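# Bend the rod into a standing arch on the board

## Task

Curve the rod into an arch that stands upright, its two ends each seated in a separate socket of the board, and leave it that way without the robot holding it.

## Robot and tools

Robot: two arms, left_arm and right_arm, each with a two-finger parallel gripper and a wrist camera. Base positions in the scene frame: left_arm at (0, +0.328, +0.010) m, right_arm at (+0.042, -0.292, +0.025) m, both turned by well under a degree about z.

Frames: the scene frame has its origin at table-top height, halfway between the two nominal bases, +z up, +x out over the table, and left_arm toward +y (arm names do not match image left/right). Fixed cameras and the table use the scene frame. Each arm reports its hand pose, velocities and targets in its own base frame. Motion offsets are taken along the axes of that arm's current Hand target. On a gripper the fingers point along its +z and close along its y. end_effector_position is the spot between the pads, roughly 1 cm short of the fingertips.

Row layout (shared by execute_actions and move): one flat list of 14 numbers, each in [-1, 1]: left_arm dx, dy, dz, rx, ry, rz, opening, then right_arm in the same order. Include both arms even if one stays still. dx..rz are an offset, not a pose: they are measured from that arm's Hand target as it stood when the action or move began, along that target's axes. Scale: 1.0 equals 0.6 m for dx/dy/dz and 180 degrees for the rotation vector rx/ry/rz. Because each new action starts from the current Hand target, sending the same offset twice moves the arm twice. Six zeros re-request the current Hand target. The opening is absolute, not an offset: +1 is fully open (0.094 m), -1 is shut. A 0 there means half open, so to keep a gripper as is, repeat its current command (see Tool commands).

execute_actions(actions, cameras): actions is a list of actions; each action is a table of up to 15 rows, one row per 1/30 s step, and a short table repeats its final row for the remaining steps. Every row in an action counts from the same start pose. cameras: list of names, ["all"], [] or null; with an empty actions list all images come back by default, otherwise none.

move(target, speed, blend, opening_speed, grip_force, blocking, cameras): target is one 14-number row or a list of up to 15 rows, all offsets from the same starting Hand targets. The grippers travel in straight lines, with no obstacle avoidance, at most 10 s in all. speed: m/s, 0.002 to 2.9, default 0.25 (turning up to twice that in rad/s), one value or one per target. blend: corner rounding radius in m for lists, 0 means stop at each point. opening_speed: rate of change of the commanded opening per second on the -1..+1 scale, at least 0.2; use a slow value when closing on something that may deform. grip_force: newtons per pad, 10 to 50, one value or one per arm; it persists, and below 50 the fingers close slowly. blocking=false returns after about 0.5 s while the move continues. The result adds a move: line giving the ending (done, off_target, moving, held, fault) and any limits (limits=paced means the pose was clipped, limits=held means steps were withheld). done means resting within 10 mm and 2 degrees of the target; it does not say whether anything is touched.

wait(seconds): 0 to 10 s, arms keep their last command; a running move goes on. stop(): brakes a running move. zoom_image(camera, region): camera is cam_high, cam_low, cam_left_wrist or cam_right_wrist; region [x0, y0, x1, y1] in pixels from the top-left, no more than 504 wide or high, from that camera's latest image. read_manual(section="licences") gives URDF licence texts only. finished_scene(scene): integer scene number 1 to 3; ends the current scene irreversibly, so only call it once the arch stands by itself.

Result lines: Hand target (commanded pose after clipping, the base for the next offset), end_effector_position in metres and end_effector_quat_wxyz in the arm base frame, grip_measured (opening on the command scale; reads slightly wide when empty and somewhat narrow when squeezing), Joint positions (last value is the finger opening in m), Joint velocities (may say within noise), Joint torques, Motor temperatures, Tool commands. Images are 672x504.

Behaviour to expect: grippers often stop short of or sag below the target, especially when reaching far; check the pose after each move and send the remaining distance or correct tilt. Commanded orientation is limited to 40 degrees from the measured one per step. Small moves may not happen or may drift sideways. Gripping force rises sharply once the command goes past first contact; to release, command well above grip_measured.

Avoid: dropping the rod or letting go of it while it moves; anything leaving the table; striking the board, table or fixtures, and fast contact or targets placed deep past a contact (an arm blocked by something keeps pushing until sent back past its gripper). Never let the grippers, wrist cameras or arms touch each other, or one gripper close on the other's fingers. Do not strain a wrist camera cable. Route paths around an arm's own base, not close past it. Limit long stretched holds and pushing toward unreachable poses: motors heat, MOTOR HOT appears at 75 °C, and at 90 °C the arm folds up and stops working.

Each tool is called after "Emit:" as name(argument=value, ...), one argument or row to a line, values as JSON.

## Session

Emit:
execute_actions(
  actions=[],
)

Emit:
zoom_image(
  camera="cam_high",
  region=[280, 200, 460, 420],
)

Emit:
zoom_image(
  camera="cam_low",
  region=[220, 280, 460, 440],
)

Scene clock: 0.00 s.
left_arm: end_effector_position=(+0.3639, +0.0528, +0.0813) grip_measured=+1.000 end_effector_quat_wxyz=(+0.559, -0.119, +0.807, +0.149) | right_arm: end_effector_position=(+0.3784, -0.0226, +0.0807) grip_measured=+1.000 end_effector_quat_wxyz=(+0.570, +0.045, +0.820, -0.034)
Joint positions: left_arm=[-0.057 1.521 0.287 0.862 -0.436 -0.049 0.094] | right_arm=[-0.019 1.524 0.298 0.868 0.088 0.029 0.094]
Joint velocities: within noise
Joint torques (N m): no reading
Motor temperatures (°C): left_arm=[22 24 29 34 22 23 22] | right_arm=[25 24 31 31 25 22 22]
Heat: left arm: 34 °C; right arm: 31 °C.
Hand target: left_arm +0.3697, +0.0531, +0.0948; +0.577, -0.125, +0.794, +0.146 | right_arm +0.3816, -0.0234, +0.0877; +0.578, +0.048, +0.814, -0.034
Tool commands: left_gripper/opening=+1.0 right_gripper/opening=+1.0
camera_calibration:
cam_left_wrist: T_world_to_cam=[[0.395962, -0.908296, -0.134957, -0.0759271], [-0.687314, -0.195693, -0.699503, 0.352506], [0.608945, 0.369734, -0.701771, -0.0654555], [0, 0, 0, 1]] pos_world=[0.312205, 0.0242197, 0.190397]
cam_right_wrist: T_world_to_cam=[[-0.0813139, -0.9964, -0.0239819, 0.0184596], [-0.735069, 0.0762022, -0.673696, 0.365797], [0.673098, -0.0371525, -0.738619, -0.0753145], [0, 0, 0, 1]] pos_world=[0.321081, -0.0122795, 0.19125]

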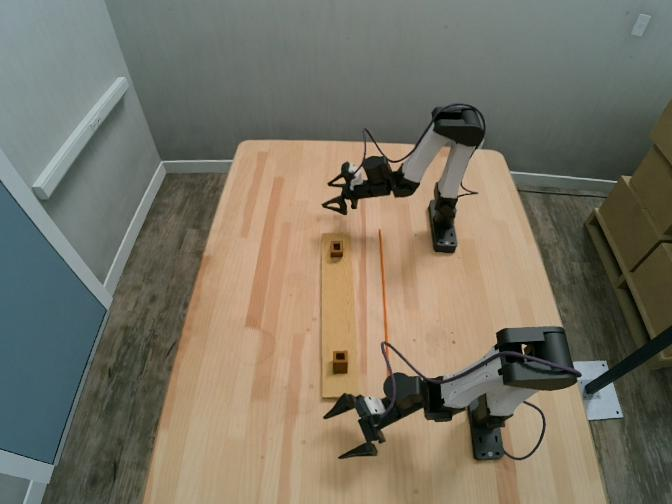

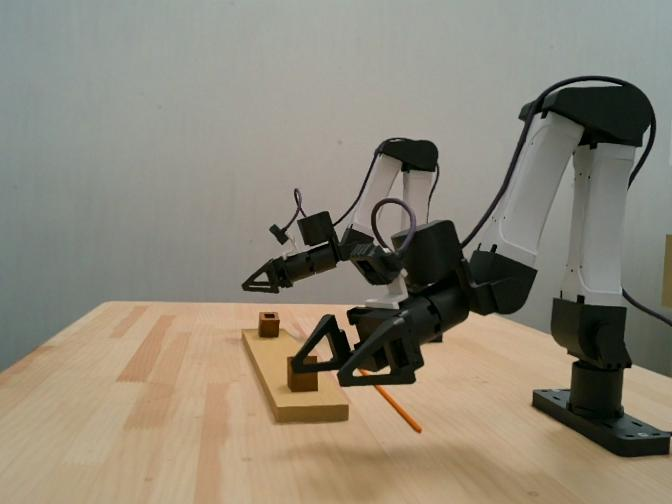

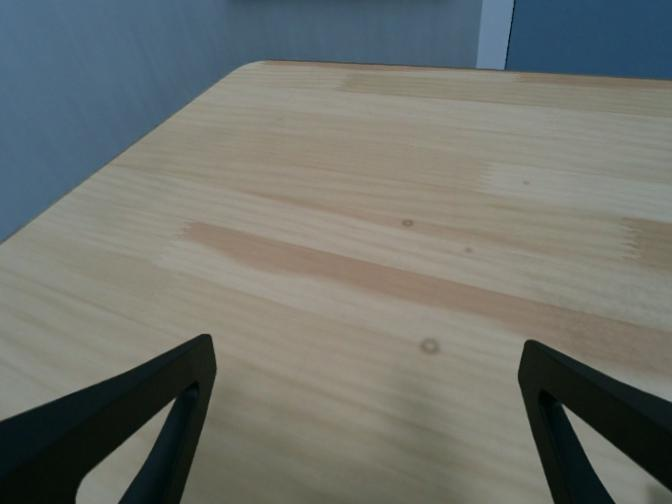

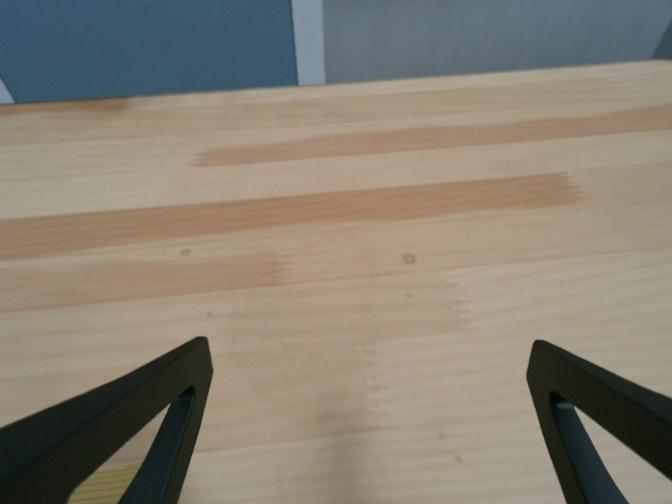

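Scaled by 2.291 from the camera's 672x504 image, which has a finer 960x720 frame.

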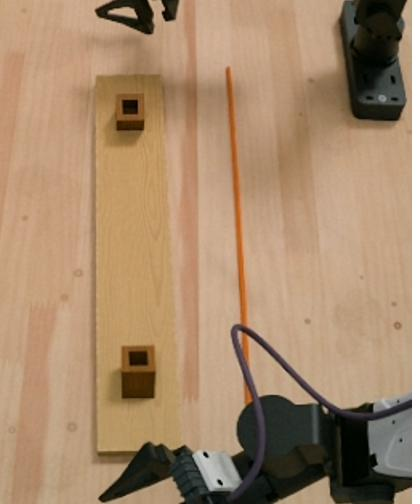

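Scaled by 2.100 from the camera's 672x504 image, which has a finer 960x720 frame.

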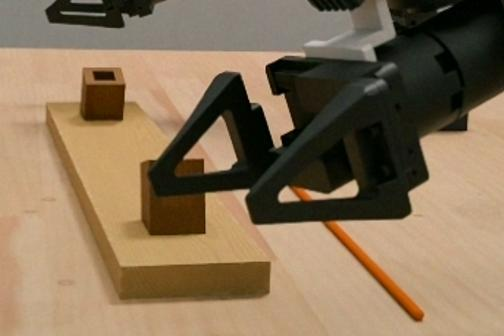

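Emit:
move(
  target=[0.1409, -0.1015, -0.2513, 0.3785, 0.2543, 0.5269, -0.2, 0.1728, 0.1370, -0.2585, -0.2971, 0.3243, -0.5069, -0.2],
  speed=0.33,
  cameras=["all"],
)

Emit:
zoom_image(
  camera="cam_high",
  region=[305, 225, 375, 275],
)

Emit:
zoom_image(
  camera="cam_high",
  region=[305, 335, 375, 405],
)

Emit:
zoom_image(
  camera="cam_low",
  region=[235, 295, 355, 425],
)

Scene clock: 18.43 s.
left_arm: end_effector_position=(+0.2264, -0.0610, +0.0457) grip_measured=-0.197 end_effector_quat_wxyz=(-0.037, +0.701, +0.712, +0.023) | right_arm: end_effector_position=(+0.2044, +0.0778, +0.0355) grip_measured=-0.198 end_effector_quat_wxyz=(+0.062, +0.713, -0.697, +0.054)
Joint positions: left_arm=[-0.318 1.524 0.944 -1.036 -0.074 1.237 0.038] | right_arm=[0.477 1.514 0.883 -1.025 0.142 -1.111 0.038]
Joint torques (N m): left_arm=[-0.66 -4.21 7.91 0.27 -0.2 0.25] | right_arm=[0.13 -4.1 7.86 0.11 0.02 -0.13]
Heat: left arm: 37 °C; right arm: 35 °C.
Hand target: left_arm +0.2338, -0.0624, +0.0529; -0.031, +0.707, +0.705, +0.031 | right_arm +0.2118, +0.0793, +0.0410; +0.060, +0.719, -0.689, +0.063
Off the commanded pose: left_arm 0.010 m, 2 deg | right_arm 0.009 m, 2 deg.
move: done
camera_calibration:
cam_left_wrist: T_world_to_cam=[[-0.999598, 0.000299798, -0.0283357, 0.236831], [-0.0142767, 0.858437, 0.51272, 0.0673275], [0.0244781, 0.512919, -0.858088, 0.183585], [0, 0, 0, 1]] pos_world=[0.233204, -0.152031, 0.129722]
cam_right_wrist: T_world_to_cam=[[0.998811, -0.0000403715, -0.0487473, -0.194293], [0.0291621, -0.800829, 0.598182, 0.0666028], [-0.0390624, -0.598893, -0.799876, 0.203677], [0, 0, 0, 1]] pos_world=[0.200076, 0.17531, 0.113604]

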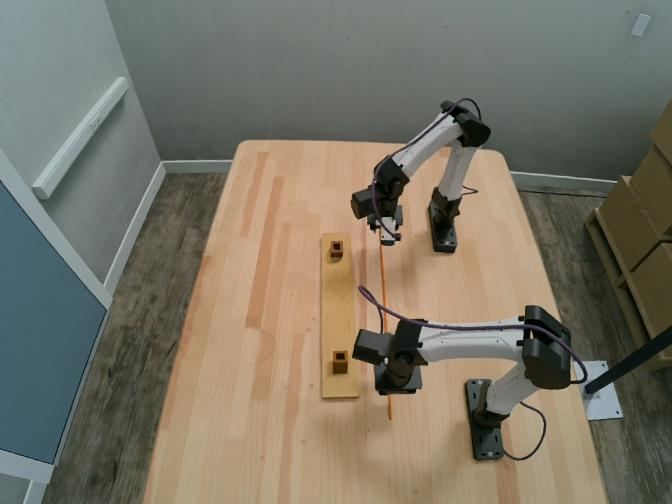

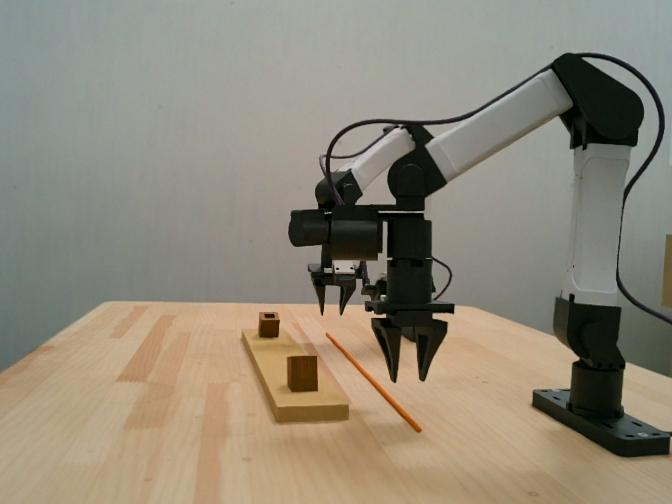

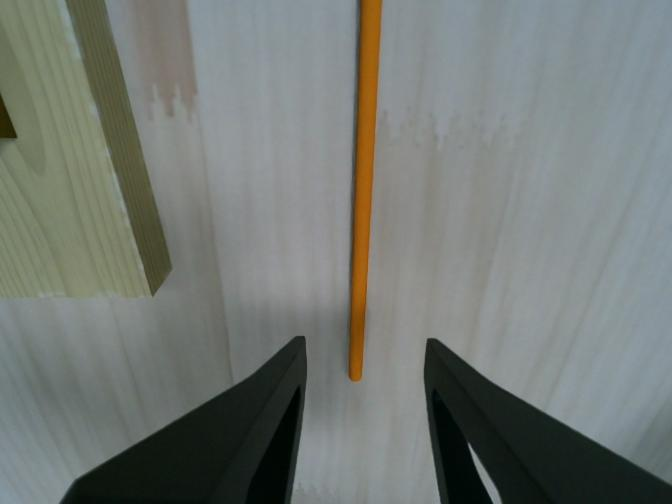

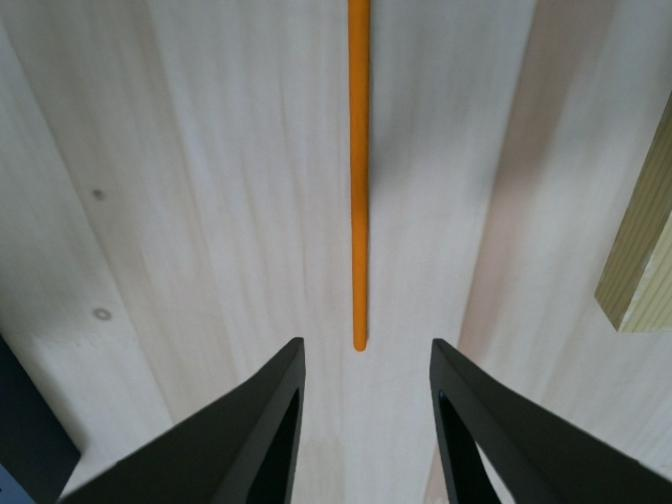

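Scaled by 7.200 from the camera's 672x504 image, which has a finer 960x720 frame.

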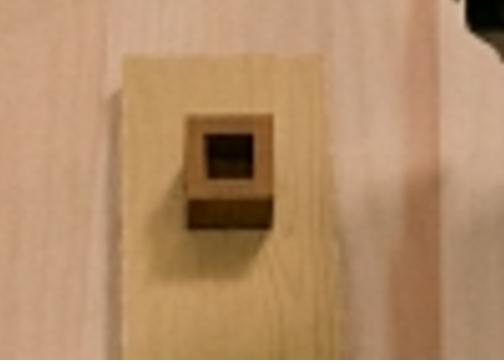

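Scaled by 7.200 from the camera's 672x504 image, which has a finer 960x720 frame.

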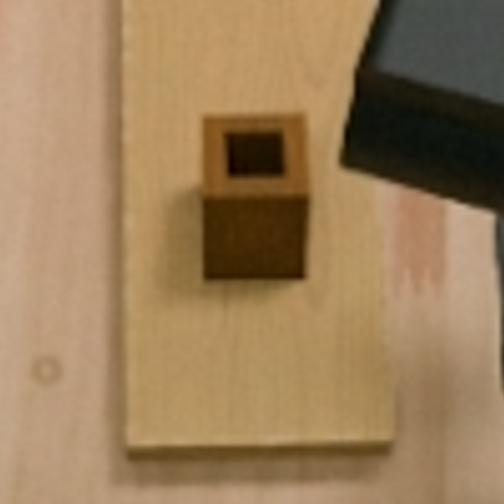

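Scaled by 3.877 from the camera's 672x504 image, which has a finer 960x720 frame.

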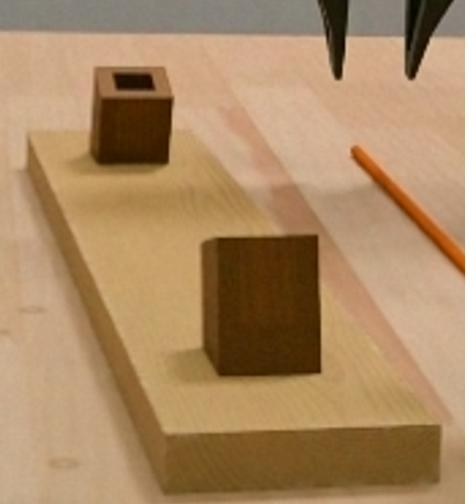

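Emit:
move(
  target=[
    [-0.0138, 0.0014, 0.0681, 0, 0, 0.007, -0.4, -0.0151, 0.0097, 0.0758, 0, 0, -0.0045, -0.4],
    [-0.0172, 0.0017, 0.0851, 0, 0, 0.007, -0.4, -0.0189, 0.0121, 0.0947, 0, 0, -0.0045, -0.4],
    [-0.0172, 0.0017, 0.0851, 0, 0, 0.007, -1.0, -0.0189, 0.0121, 0.0947, 0, 0, -0.0045, -1.0],
  ],
  speed=[0.1, 0.03, 0.03],
  blend=[0.005, 0, 0],
  opening_speed=0.8,
  cameras=["cam_low", "cam_left_wrist", "cam_right_wrist"],
)

Scene clock: 28.10 s.
left_arm: end_effector_position=(+0.2283, -0.0647, +0.0013) grip_measured=-0.868 end_effector_quat_wxyz=(-0.042, +0.707, +0.706, +0.021) | right_arm: end_effector_position=(+0.2036, +0.0797, -0.0137) grip_measured=-0.927 end_effector_quat_wxyz=(+0.060, +0.716, -0.693, +0.056)
Joint positions: left_arm=[-0.33 1.624 0.848 -0.852 -0.074 1.24 0.006] | right_arm=[0.487 1.613 0.757 -0.796 0.144 -1.111 0.003]
Joint torques (N m): left_arm=[-0.76 -4.62 4.96 0.62 -0.19 0.22] | right_arm=[0.27 -4.45 4.15 0.46 -0.01 -0.08]
Heat: left arm: 35 °C; right arm: 34 °C.
Hand target: left_arm +0.2347, -0.0683, +0.0011; -0.031, +0.715, +0.698, +0.031 | right_arm +0.2045, +0.0803, -0.0170; +0.061, +0.724, -0.684, +0.063
Off the commanded pose: left_arm 0.007 m, 2 deg | right_arm 0.003 m, 2 deg.
move: done
camera_calibration:
cam_left_wrist: T_world_to_cam=[[-0.999718, 0.0156676, -0.0178371, 0.238573], [0.00422748, 0.856792, 0.515645, 0.0888673], [0.0233616, 0.515425, -0.856616, 0.147766], [0, 0, 0, 1]] pos_world=[0.234678, -0.156041, 0.0850102]
cam_right_wrist: T_world_to_cam=[[0.998971, 0.0108851, -0.044018, -0.196658], [0.0350659, -0.800916, 0.59775, 0.0963404], [-0.0287481, -0.598678, -0.800474, 0.163217], [0, 0, 0, 1]] pos_world=[0.19777, 0.177016, 0.0644072]
Images, in order (width x height): cam_low 672x504, cam_left_wrist 672x504, cam_right_wrist 672x504.

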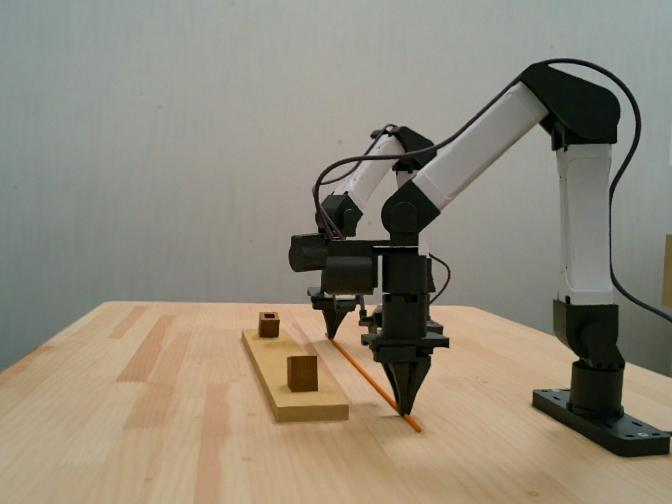

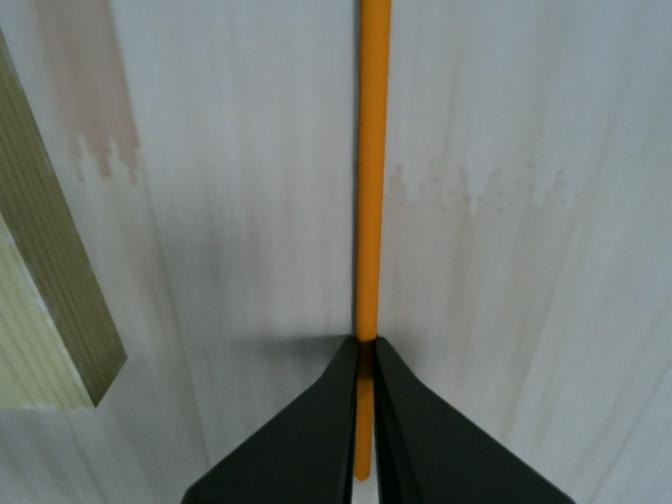

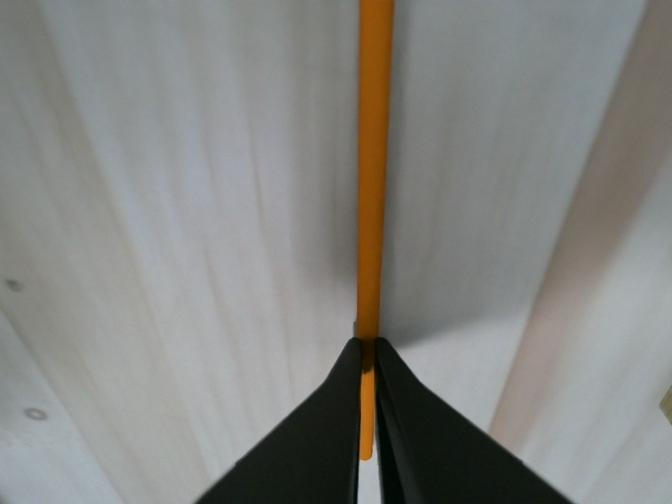

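Emit:
move(
  target=[
    [0, 0, 0, 0, 0, 0, -1.0, 0, 0, 0, 0, 0, 0, -0.75],
    [0, 0, 0, 0, 0, 0, -1.0, 0, 0, 0.0045, 0, 0, 0, -0.75],
    [0, 0, 0, 0, 0, 0, -1.0, 0, 0, 0.0045, 0, 0, 0, -1.0],
  ],
  speed=0.04,
  opening_speed=0.8,
  cameras=["cam_right_wrist"],
)

Scene clock: 33.97 s.
left_arm: end_effector_position=(+0.2283, -0.0647, +0.0013) grip_measured=-0.868 end_effector_quat_wxyz=(-0.042, +0.707, +0.706, +0.021) | right_arm: end_effector_position=(+0.2038, +0.0798, -0.0163) grip_measured=-0.906 end_effector_quat_wxyz=(+0.060, +0.716, -0.693, +0.056)
Joint positions: left_arm=[-0.33 1.624 0.848 -0.852 -0.074 1.24 0.006] | right_arm=[0.487 1.619 0.751 -0.782 0.144 -1.111 0.004]
Joint torques (N m): left_arm=[-0.77 -4.6 4.97 0.62 -0.19 0.22] | right_arm=[0.12 -4.44 4.08 0.46 0 -0.11]
Heat: left arm: 35 °C; right arm: 34 °C.
Hand target: left_arm +0.2347, -0.0683, +0.0011; -0.031, +0.715, +0.698, +0.031 | right_arm +0.2045, +0.0798, -0.0196; +0.061, +0.724, -0.684, +0.063
Off the commanded pose: left_arm 0.007 m, 2 deg | right_arm 0.003 m, 2 deg.
move: done
camera_calibration:
cam_right_wrist: T_world_to_cam=[[0.999031, 0.0109099, -0.0426496, -0.196873], [0.034246, -0.801367, 0.597192, 0.0982503], [-0.0276627, -0.598073, -0.800964, 0.160905], [0, 0, 0, 1]] pos_world=[0.197769, 0.177115, 0.0618081]
Images, in order (width x height): cam_right_wrist 672x504.

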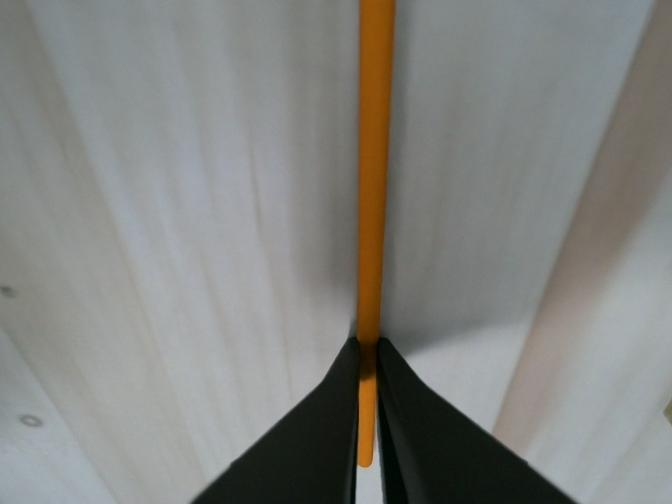

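Emit:
move(
  target=[
    [0.0088, -0.0001, -0.0996, 0, 0, 0, -1.0, 0.0175, 0.0002, -0.0985, 0, 0, 0, -1.0],
    [-0.0023, 0.1395, -0.4085, -0.4629, -0.1910, -0.2165, -1.0, 0.0603, -0.1550, -0.3952, 0.4361, -0.2159, 0.2120, -1.0],
    [-0.1773, 0.1975, -0.2747, -0.3726, -0.4079, -0.3943, -1.0, -0.1143, -0.2243, -0.2945, 0.3250, -0.4133, 0.3950, -1.0],
  ],
  speed=[0.15, 0.26, 0.18],
  blend=[0.02, 0.03, 0],
  cameras=["all"],
)

Emit:
zoom_image(
  camera="cam_high",
  region=[305, 315, 385, 395],
)

Emit:
zoom_image(
  camera="cam_high",
  region=[305, 210, 375, 270],
)

Emit:
zoom_image(
  camera="cam_low",
  region=[230, 250, 350, 425],
)

Scene clock: 60.73 s.
left_arm: end_effector_position=(+0.3465, -0.1652, +0.1267) grip_measured=-0.868 end_effector_quat_wxyz=(+0.673, +0.044, +0.735, +0.062) | right_arm: end_effector_position=(+0.3315, +0.1598, +0.1209) grip_measured=-0.906 end_effector_quat_wxyz=(+0.650, -0.090, +0.754, -0.027)
Joint positions: left_arm=[-0.778 1.702 0.365 1.213 -0.806 0.062 0.006] | right_arm=[0.742 1.545 0.282 1.068 0.656 -0.04 0.004]
Joint torques (N m): left_arm=[-2.02 -4.6 7.25 2.8 0.32 -0.23] | right_arm=[1.72 -3.86 7.05 3.15 -0.59 0.56]
Heat: left arm: 37 °C; right arm: 34 °C.
Hand target: left_arm +0.3506, -0.1916, +0.1557; +0.711, +0.022, +0.703, -0.010 | right_arm +0.3337, +0.1856, +0.1422; +0.678, -0.078, +0.730, +0.037
Off the commanded pose: left_arm 0.039 m, 10 deg | right_arm 0.033 m, 9 deg.
move: off_target (left_arm, right_arm)
camera_calibration:
cam_left_wrist: T_world_to_cam=[[0.0654832, -0.983993, -0.165738, -0.155086], [-0.516493, 0.10869, -0.849365, 0.339702], [0.853784, 0.141222, -0.501108, -0.0903557], [0, 0, 0, 1]] pos_world=[0.262753, -0.176766, 0.217549]
cam_right_wrist: T_world_to_cam=[[0.135501, -0.981295, 0.136748, 0.103623], [-0.57528, -0.190295, -0.795513, 0.348796], [0.806655, 0.0291243, -0.590305, -0.0799973], [0, 0, 0, 1]] pos_world=[0.251144, 0.170388, 0.216078]

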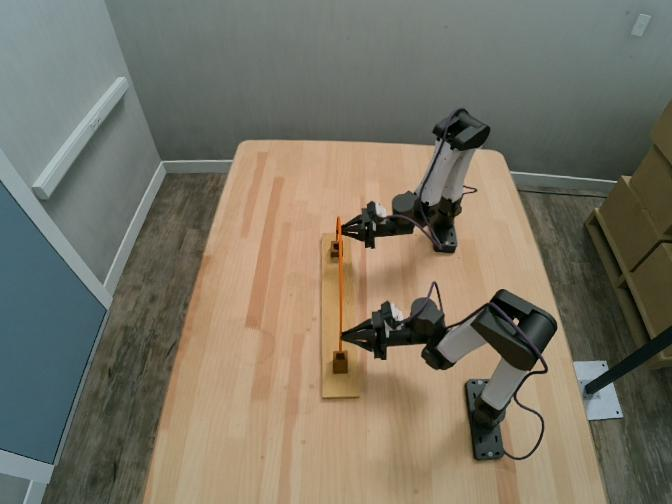

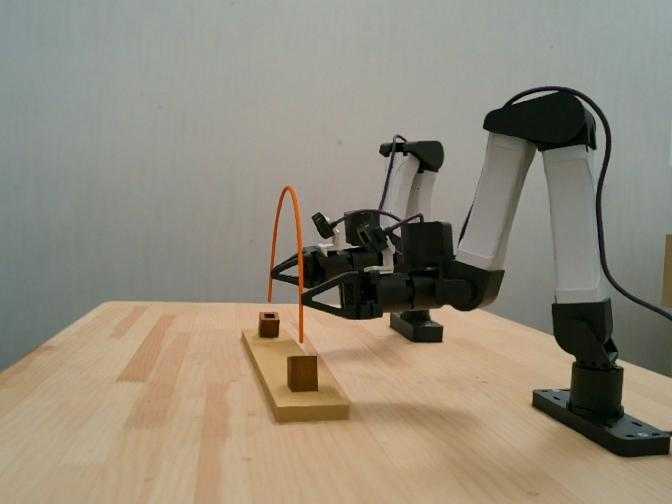

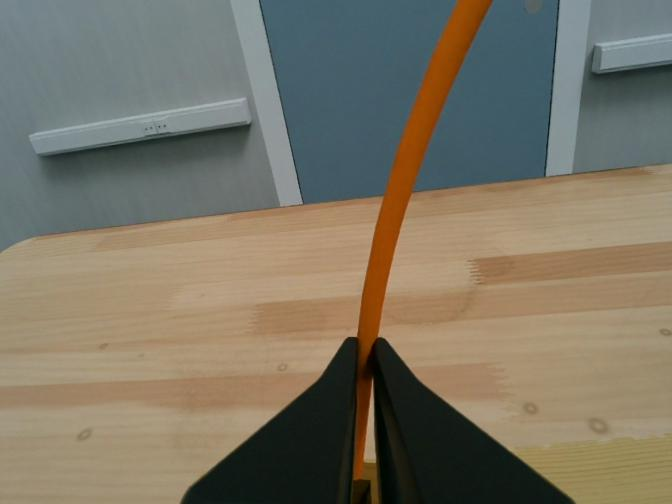

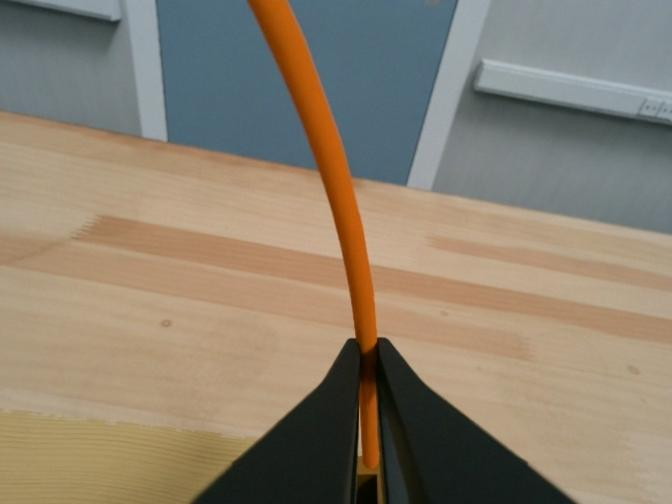

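Scaled by 6.300 from the camera's 672x504 image, which has a finer 960x720 frame.

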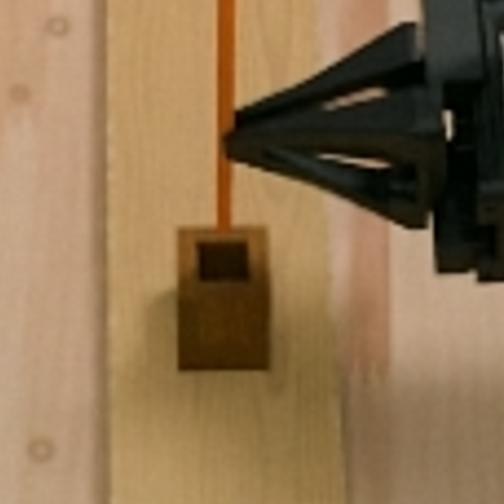

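Scaled by 7.200 from the camera's 672x504 image, which has a finer 960x720 frame.

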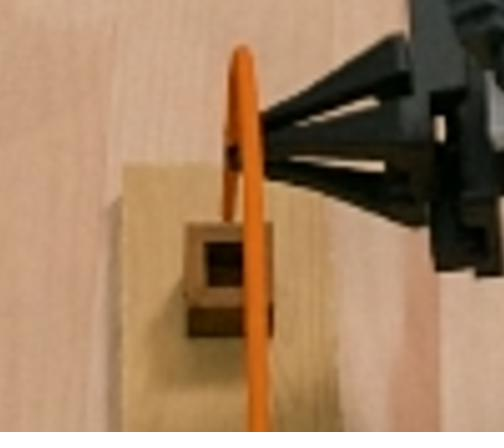

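Scaled by 2.880 from the camera's 672x504 image, which has a finer 960x720 frame.

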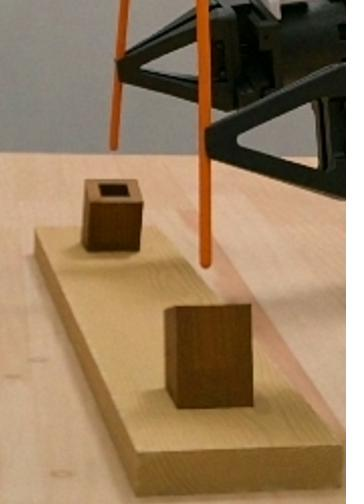

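Emit:
move(
  target=[0.0235, 0.0103, 0.005, 0, 0, 0, -1.0, 0.035, 0.0065, 0.0087, 0, 0, 0, -1.0],
  speed=0.08,
  cameras=["cam_high", "cam_low", "cam_left_wrist", "cam_right_wrist"],
)

Emit:
zoom_image(
  camera="cam_high",
  region=[305, 315, 385, 395],
)

Emit:
zoom_image(
  camera="cam_high",
  region=[305, 210, 375, 270],
)

Emit:
zoom_image(
  camera="cam_low",
  region=[230, 250, 350, 425],
)

Scene clock: 73.37 s.
left_arm: end_effector_position=(+0.3497, -0.1645, +0.1180) grip_measured=-0.868 end_effector_quat_wxyz=(+0.677, +0.038, +0.733, +0.061) | right_arm: end_effector_position=(+0.3363, +0.1637, +0.1034) grip_measured=-0.906 end_effector_quat_wxyz=(+0.653, -0.084, +0.752, -0.024)
Joint positions: left_arm=[-0.77 1.777 0.365 1.302 -0.806 0.062 0.006] | right_arm=[0.742 1.7 0.282 1.233 0.659 -0.033 0.004]
Joint torques (N m): left_arm=[-0.59 -4.9 5.49 2.84 0.57 -0.21] | right_arm=[1.83 -4.49 5.67 3.14 -0.61 0.46]
Motor temperatures (°C): left_arm=[22 27 34 41 22 23 24] | right_arm=[26 25 35 39 25 23 24]
Heat: left arm: 41 °C; right arm: 39 °C.
Hand target: left_arm +0.3540, -0.1853, +0.1418; +0.711, +0.022, +0.703, -0.010 | right_arm +0.3368, +0.1889, +0.1207; +0.678, -0.078, +0.730, +0.037
Off the commanded pose: left_arm 0.032 m, 10 deg | right_arm 0.031 m, 8 deg.
move: off_target (left_arm, right_arm)
camera_calibration:
cam_left_wrist: T_world_to_cam=[[0.0746276, -0.985013, -0.1555, -0.160533], [-0.508864, 0.0964894, -0.855422, 0.329933], [0.857606, 0.142967, -0.494037, -0.0994223], [0, 0, 0, 1]] pos_world=[0.265136, -0.175748, 0.208151]
cam_right_wrist: T_world_to_cam=[[0.130372, -0.983726, 0.123636, 0.112605], [-0.56983, -0.176392, -0.802608, 0.33496], [0.811355, 0.0341858, -0.583553, -0.0974298], [0, 0, 0, 1]] pos_world=[0.25524, 0.173188, 0.198064]

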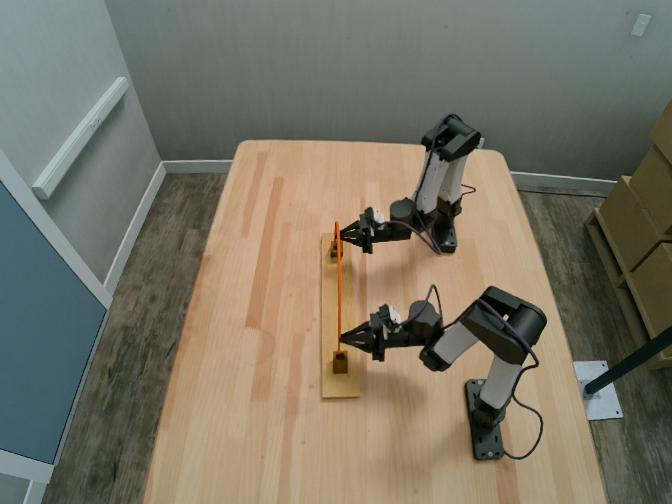

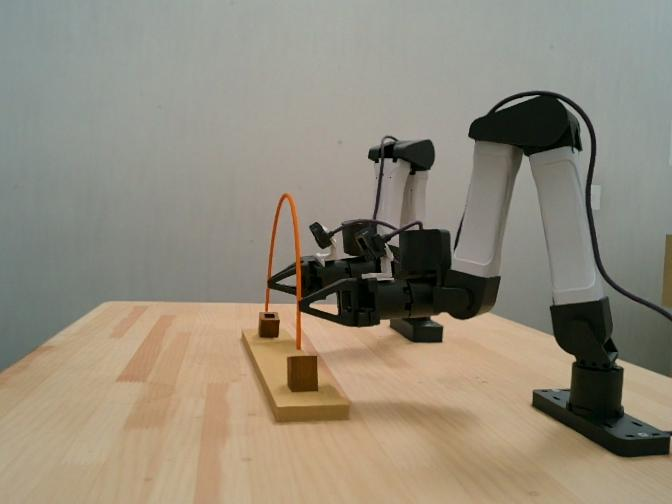

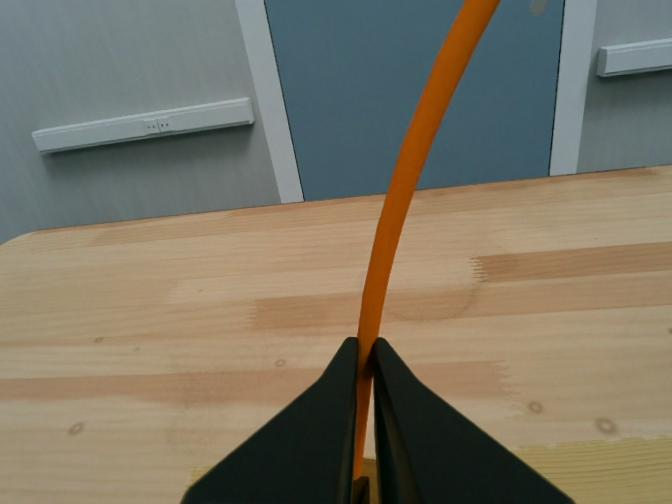

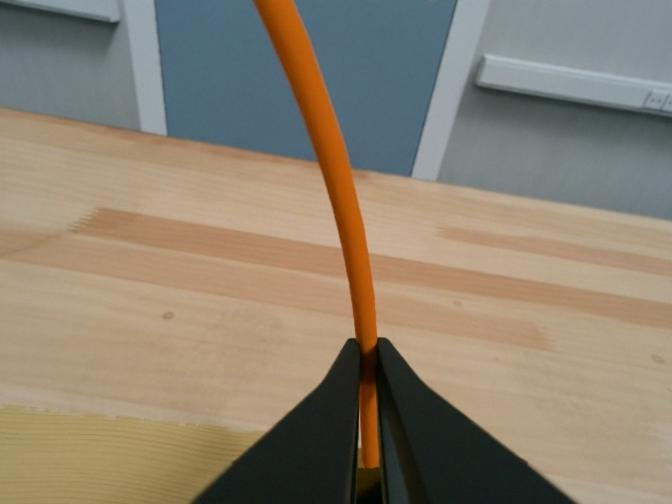

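Scaled by 6.300 from the camera's 672x504 image, which has a finer 960x720 frame.

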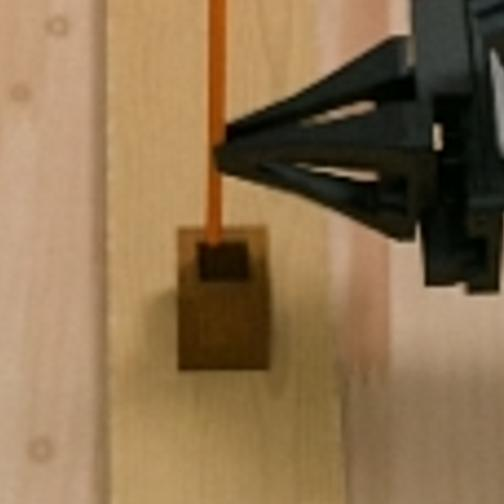

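Scaled by 7.200 from the camera's 672x504 image, which has a finer 960x720 frame.

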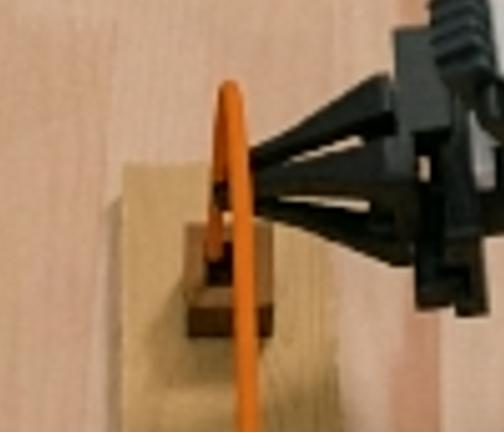

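Scaled by 2.880 from the camera's 672x504 image, which has a finer 960x720 frame.

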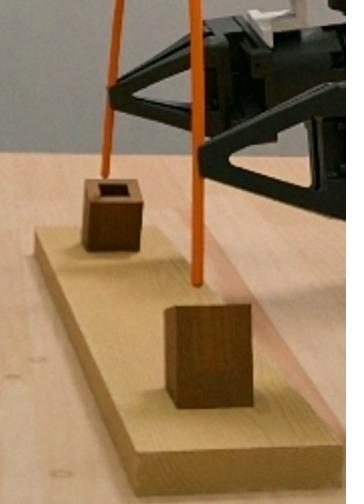

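Emit:
move(
  target=[
    [0.0118, 0.0107, 0.0003, 0, 0, 0.003, -1.0, 0.012, -0.0005, -0.0028, 0, 0, -0.003, -1.0],
    [0.0627, 0.0227, 0.0003, 0, 0, 0.025, -1.0, 0.0623, -0.0067, 0.005, 0, 0, -0.025, -1.0],
  ],
  speed=0.06,
  blend=[0.003, 0],
  cameras=["cam_high", "cam_low", "cam_left_wrist", "cam_right_wrist"],
)

Emit:
zoom_image(
  camera="cam_high",
  region=[305, 315, 385, 395],
)

Emit:
zoom_image(
  camera="cam_high",
  region=[305, 210, 375, 270],
)

Emit:
zoom_image(
  camera="cam_low",
  region=[230, 200, 350, 425],
)

Scene clock: 81.80 s.
left_arm: end_effector_position=(+0.3519, -0.1495, +0.0826) grip_measured=-0.868 end_effector_quat_wxyz=(+0.662, +0.051, +0.743, +0.089) | right_arm: end_effector_position=(+0.3376, +0.1643, +0.0636) grip_measured=-0.906 end_effector_quat_wxyz=(+0.642, -0.110, +0.757, -0.049)
Joint positions: left_arm=[-0.731 1.94 0.338 1.448 -0.789 0.092 0.006] | right_arm=[0.742 1.95 0.282 1.451 0.662 -0.085 0.004]
Joint torques (N m): left_arm=[-0.42 -5.2 3.52 2.99 0.73 -0.03] | right_arm=[0.21 -5.08 2.43 3.77 -0.81 0.16]
Heat: left arm: 43 °C; right arm: 41 °C.
Hand target: left_arm +0.3553, -0.1711, +0.1044; +0.711, +0.050, +0.701, +0.018 | right_arm +0.3378, +0.1831, +0.0834; +0.679, -0.106, +0.727, +0.011
Off the commanded pose: left_arm 0.031 m, 11 deg | right_arm 0.027 m, 9 deg.
joint sent to its limit (left arm) — joint 4 (wrist pitch), upper limit. The joint targets are off in position and orientation.
joint sent to its limit (right arm) — joint 4 (wrist pitch), upper limit. The joint targets are off in position, not in orientation.
move: off_target (left_arm, right_arm)
camera_calibration:
cam_left_wrist: T_world_to_cam=[[0.0878843, -0.972344, -0.216388, -0.149155], [-0.541207, 0.135762, -0.829857, 0.314404], [0.836284, 0.190042, -0.514308, -0.104751], [0, 0, 0, 1]] pos_world=[0.270868, -0.167807, 0.174761]
cam_right_wrist: T_world_to_cam=[[0.138641, -0.971361, 0.192969, 0.108754], [-0.584292, -0.237553, -0.775997, 0.317131], [0.799613, -0.00516501, -0.600493, -0.110215], [0, 0, 0, 1]] pos_world=[0.258349, 0.180405, 0.158923]

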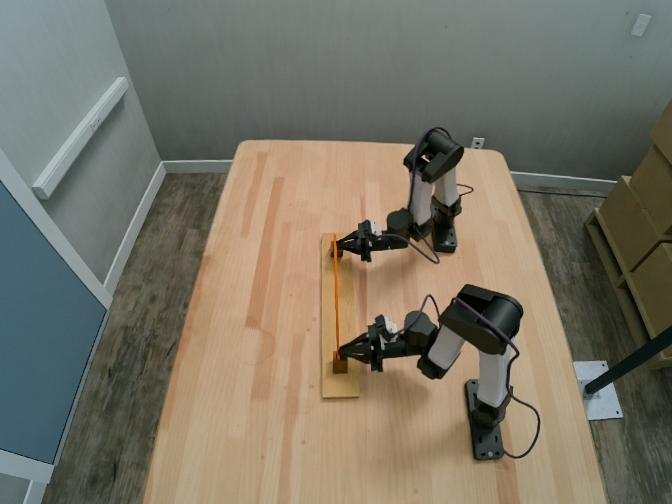

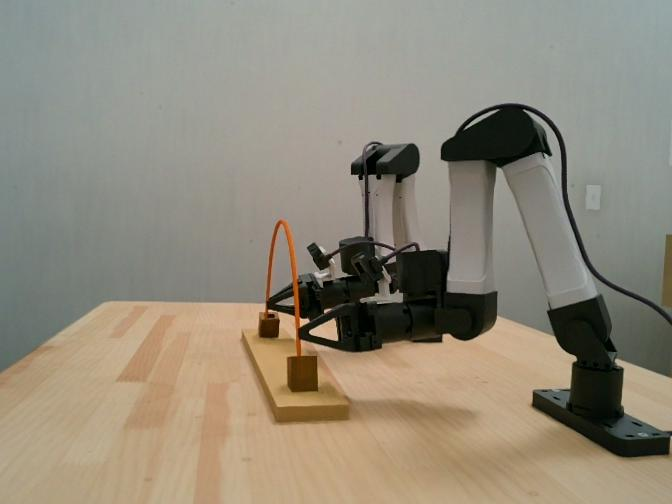

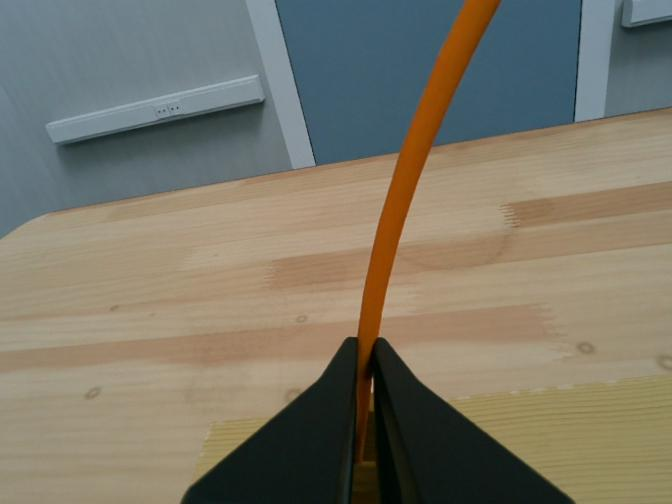

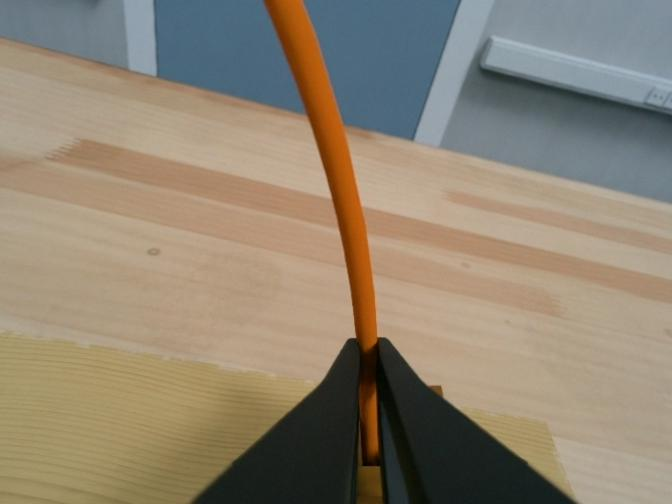

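Scaled by 6.300 from the camera's 672x504 image, which has a finer 960x720 frame.

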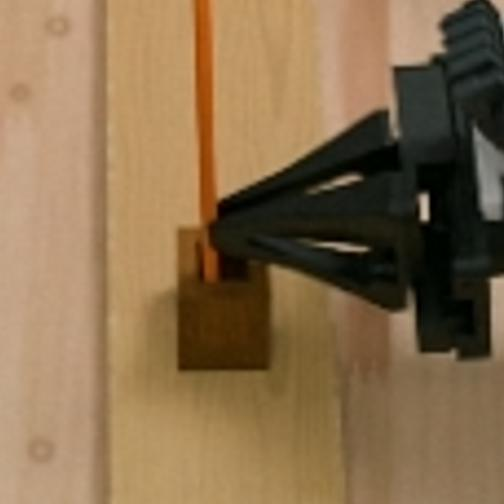

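Scaled by 7.200 from the camera's 672x504 image, which has a finer 960x720 frame.

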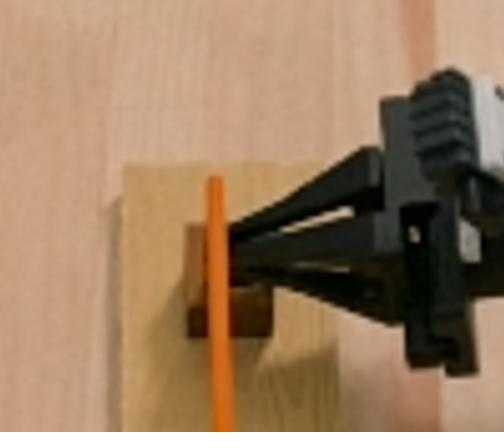

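Scaled by 2.240 from the camera's 672x504 image, which has a finer 960x720 frame.

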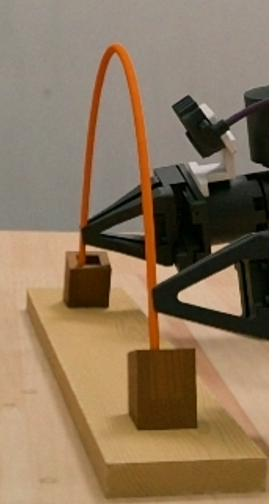

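Emit:
move(
  target=[0.005, -0.0003, 0.0033, 0, 0, 0.014, -1.0, 0.006, -0.0203, 0, 0, 0, -0.014, -1.0],
  speed=0.04,
  cameras=["cam_high", "cam_low", "cam_left_wrist", "cam_right_wrist"],
)

Emit:
zoom_image(
  camera="cam_high",
  region=[305, 315, 385, 395],
)

Emit:
zoom_image(
  camera="cam_low",
  region=[245, 290, 345, 400],
)

Emit:
zoom_image(
  camera="cam_low",
  region=[230, 200, 350, 425],
)

Scene clock: 90.60 s.
left_arm: end_effector_position=(+0.3524, -0.1502, +0.0819) grip_measured=-0.868 end_effector_quat_wxyz=(+0.660, +0.066, +0.742, +0.097) | right_arm: end_effector_position=(+0.3386, +0.1629, +0.0629) grip_measured=-0.906 end_effector_quat_wxyz=(+0.640, -0.128, +0.756, -0.050)
Joint positions: left_arm=[-0.727 1.943 0.338 1.451 -0.778 0.126 0.006] | right_arm=[0.72 1.945 0.272 1.456 0.619 -0.117 0.004]
Joint torques (N m): left_arm=[-0.29 -4.44 4.08 2.96 0.66 0.01] | right_arm=[-1.11 -5.97 1.26 3.73 -0.81 0.06]
Motor temperatures (°C): left_arm=[22 27 33 46 23 23 24] | right_arm=[26 26 34 46 25 23 24]
Heat: left arm: 46 °C; right arm: 46 °C.
Hand target: left_arm +0.3573, -0.1711, +0.1014; +0.710, +0.065, +0.700, +0.033 | right_arm +0.3396, +0.1707, +0.0814; +0.679, -0.122, +0.724, -0.004
Off the commanded pose: left_arm 0.029 m, 10 deg | right_arm 0.020 m, 8 deg.
joint sent to its limit (left arm) — joint 4 (wrist pitch), upper limit. The joint targets are off in position and orientation.
joint sent to its limit (right arm) — joint 4 (wrist pitch), upper limit. The joint targets still meet the commanded pose.
move: off_target (left_arm, right_arm)
camera_calibration:
cam_left_wrist: T_world_to_cam=[[0.0762505, -0.965777, -0.247912, -0.142436], [-0.542129, 0.168517, -0.823224, 0.318992], [0.836829, 0.197172, -0.510726, -0.10478], [0, 0, 0, 1]] pos_world=[0.271479, -0.170657, 0.173777]
cam_right_wrist: T_world_to_cam=[[0.164494, -0.962363, 0.216332, 0.0955747], [-0.580449, -0.271767, -0.767608, 0.320637], [0.797509, 0.00069745, -0.603306, -0.111564], [0, 0, 0, 1]] pos_world=[0.259365, 0.179194, 0.158141]

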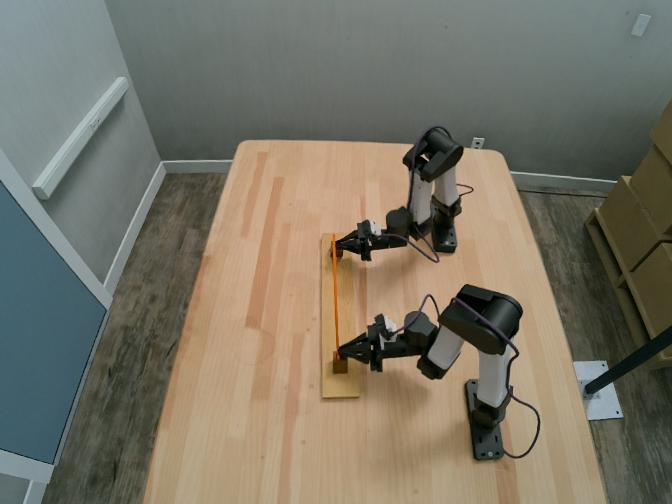

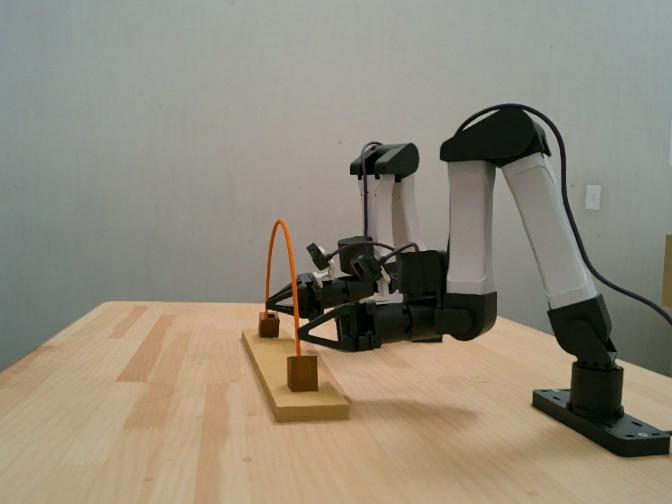

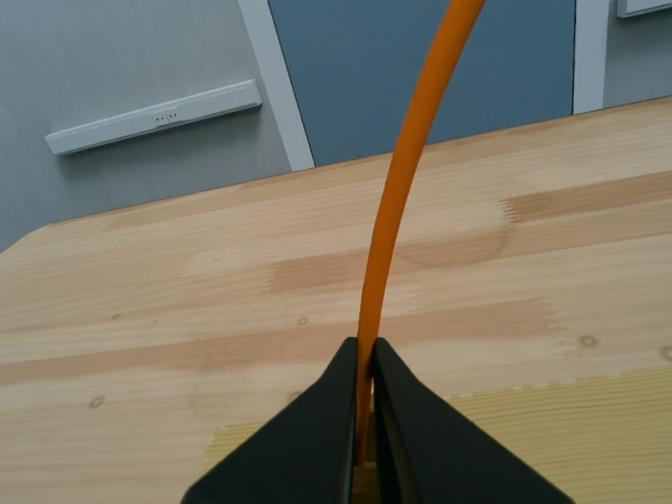

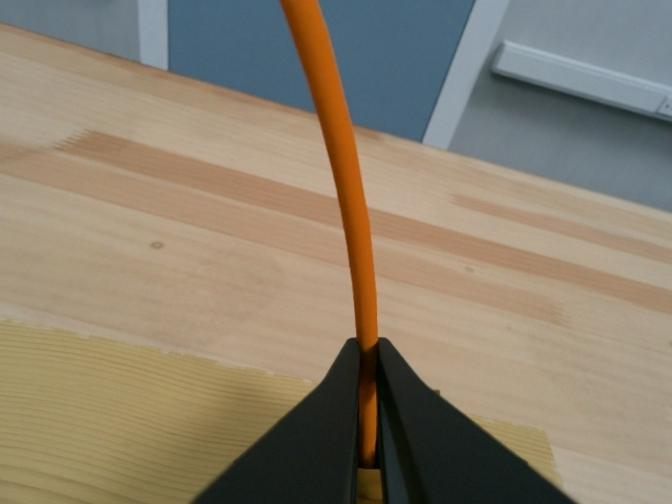

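Scaled by 6.300 from the camera's 672x504 image, which has a finer 960x720 frame.

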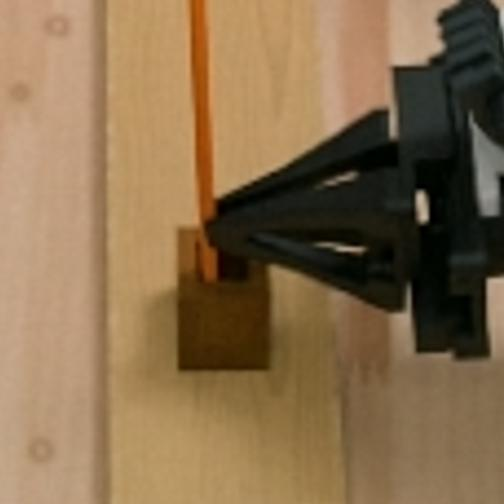

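Scaled by 4.582 from the camera's 672x504 image, which has a finer 960x720 frame.

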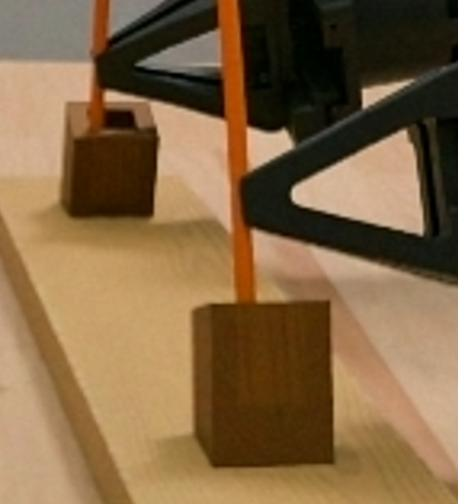

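Scaled by 2.240 from the camera's 672x504 image, which has a finer 960x720 frame.

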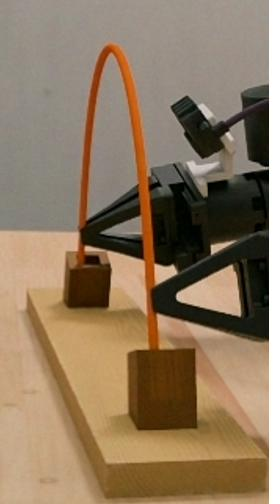

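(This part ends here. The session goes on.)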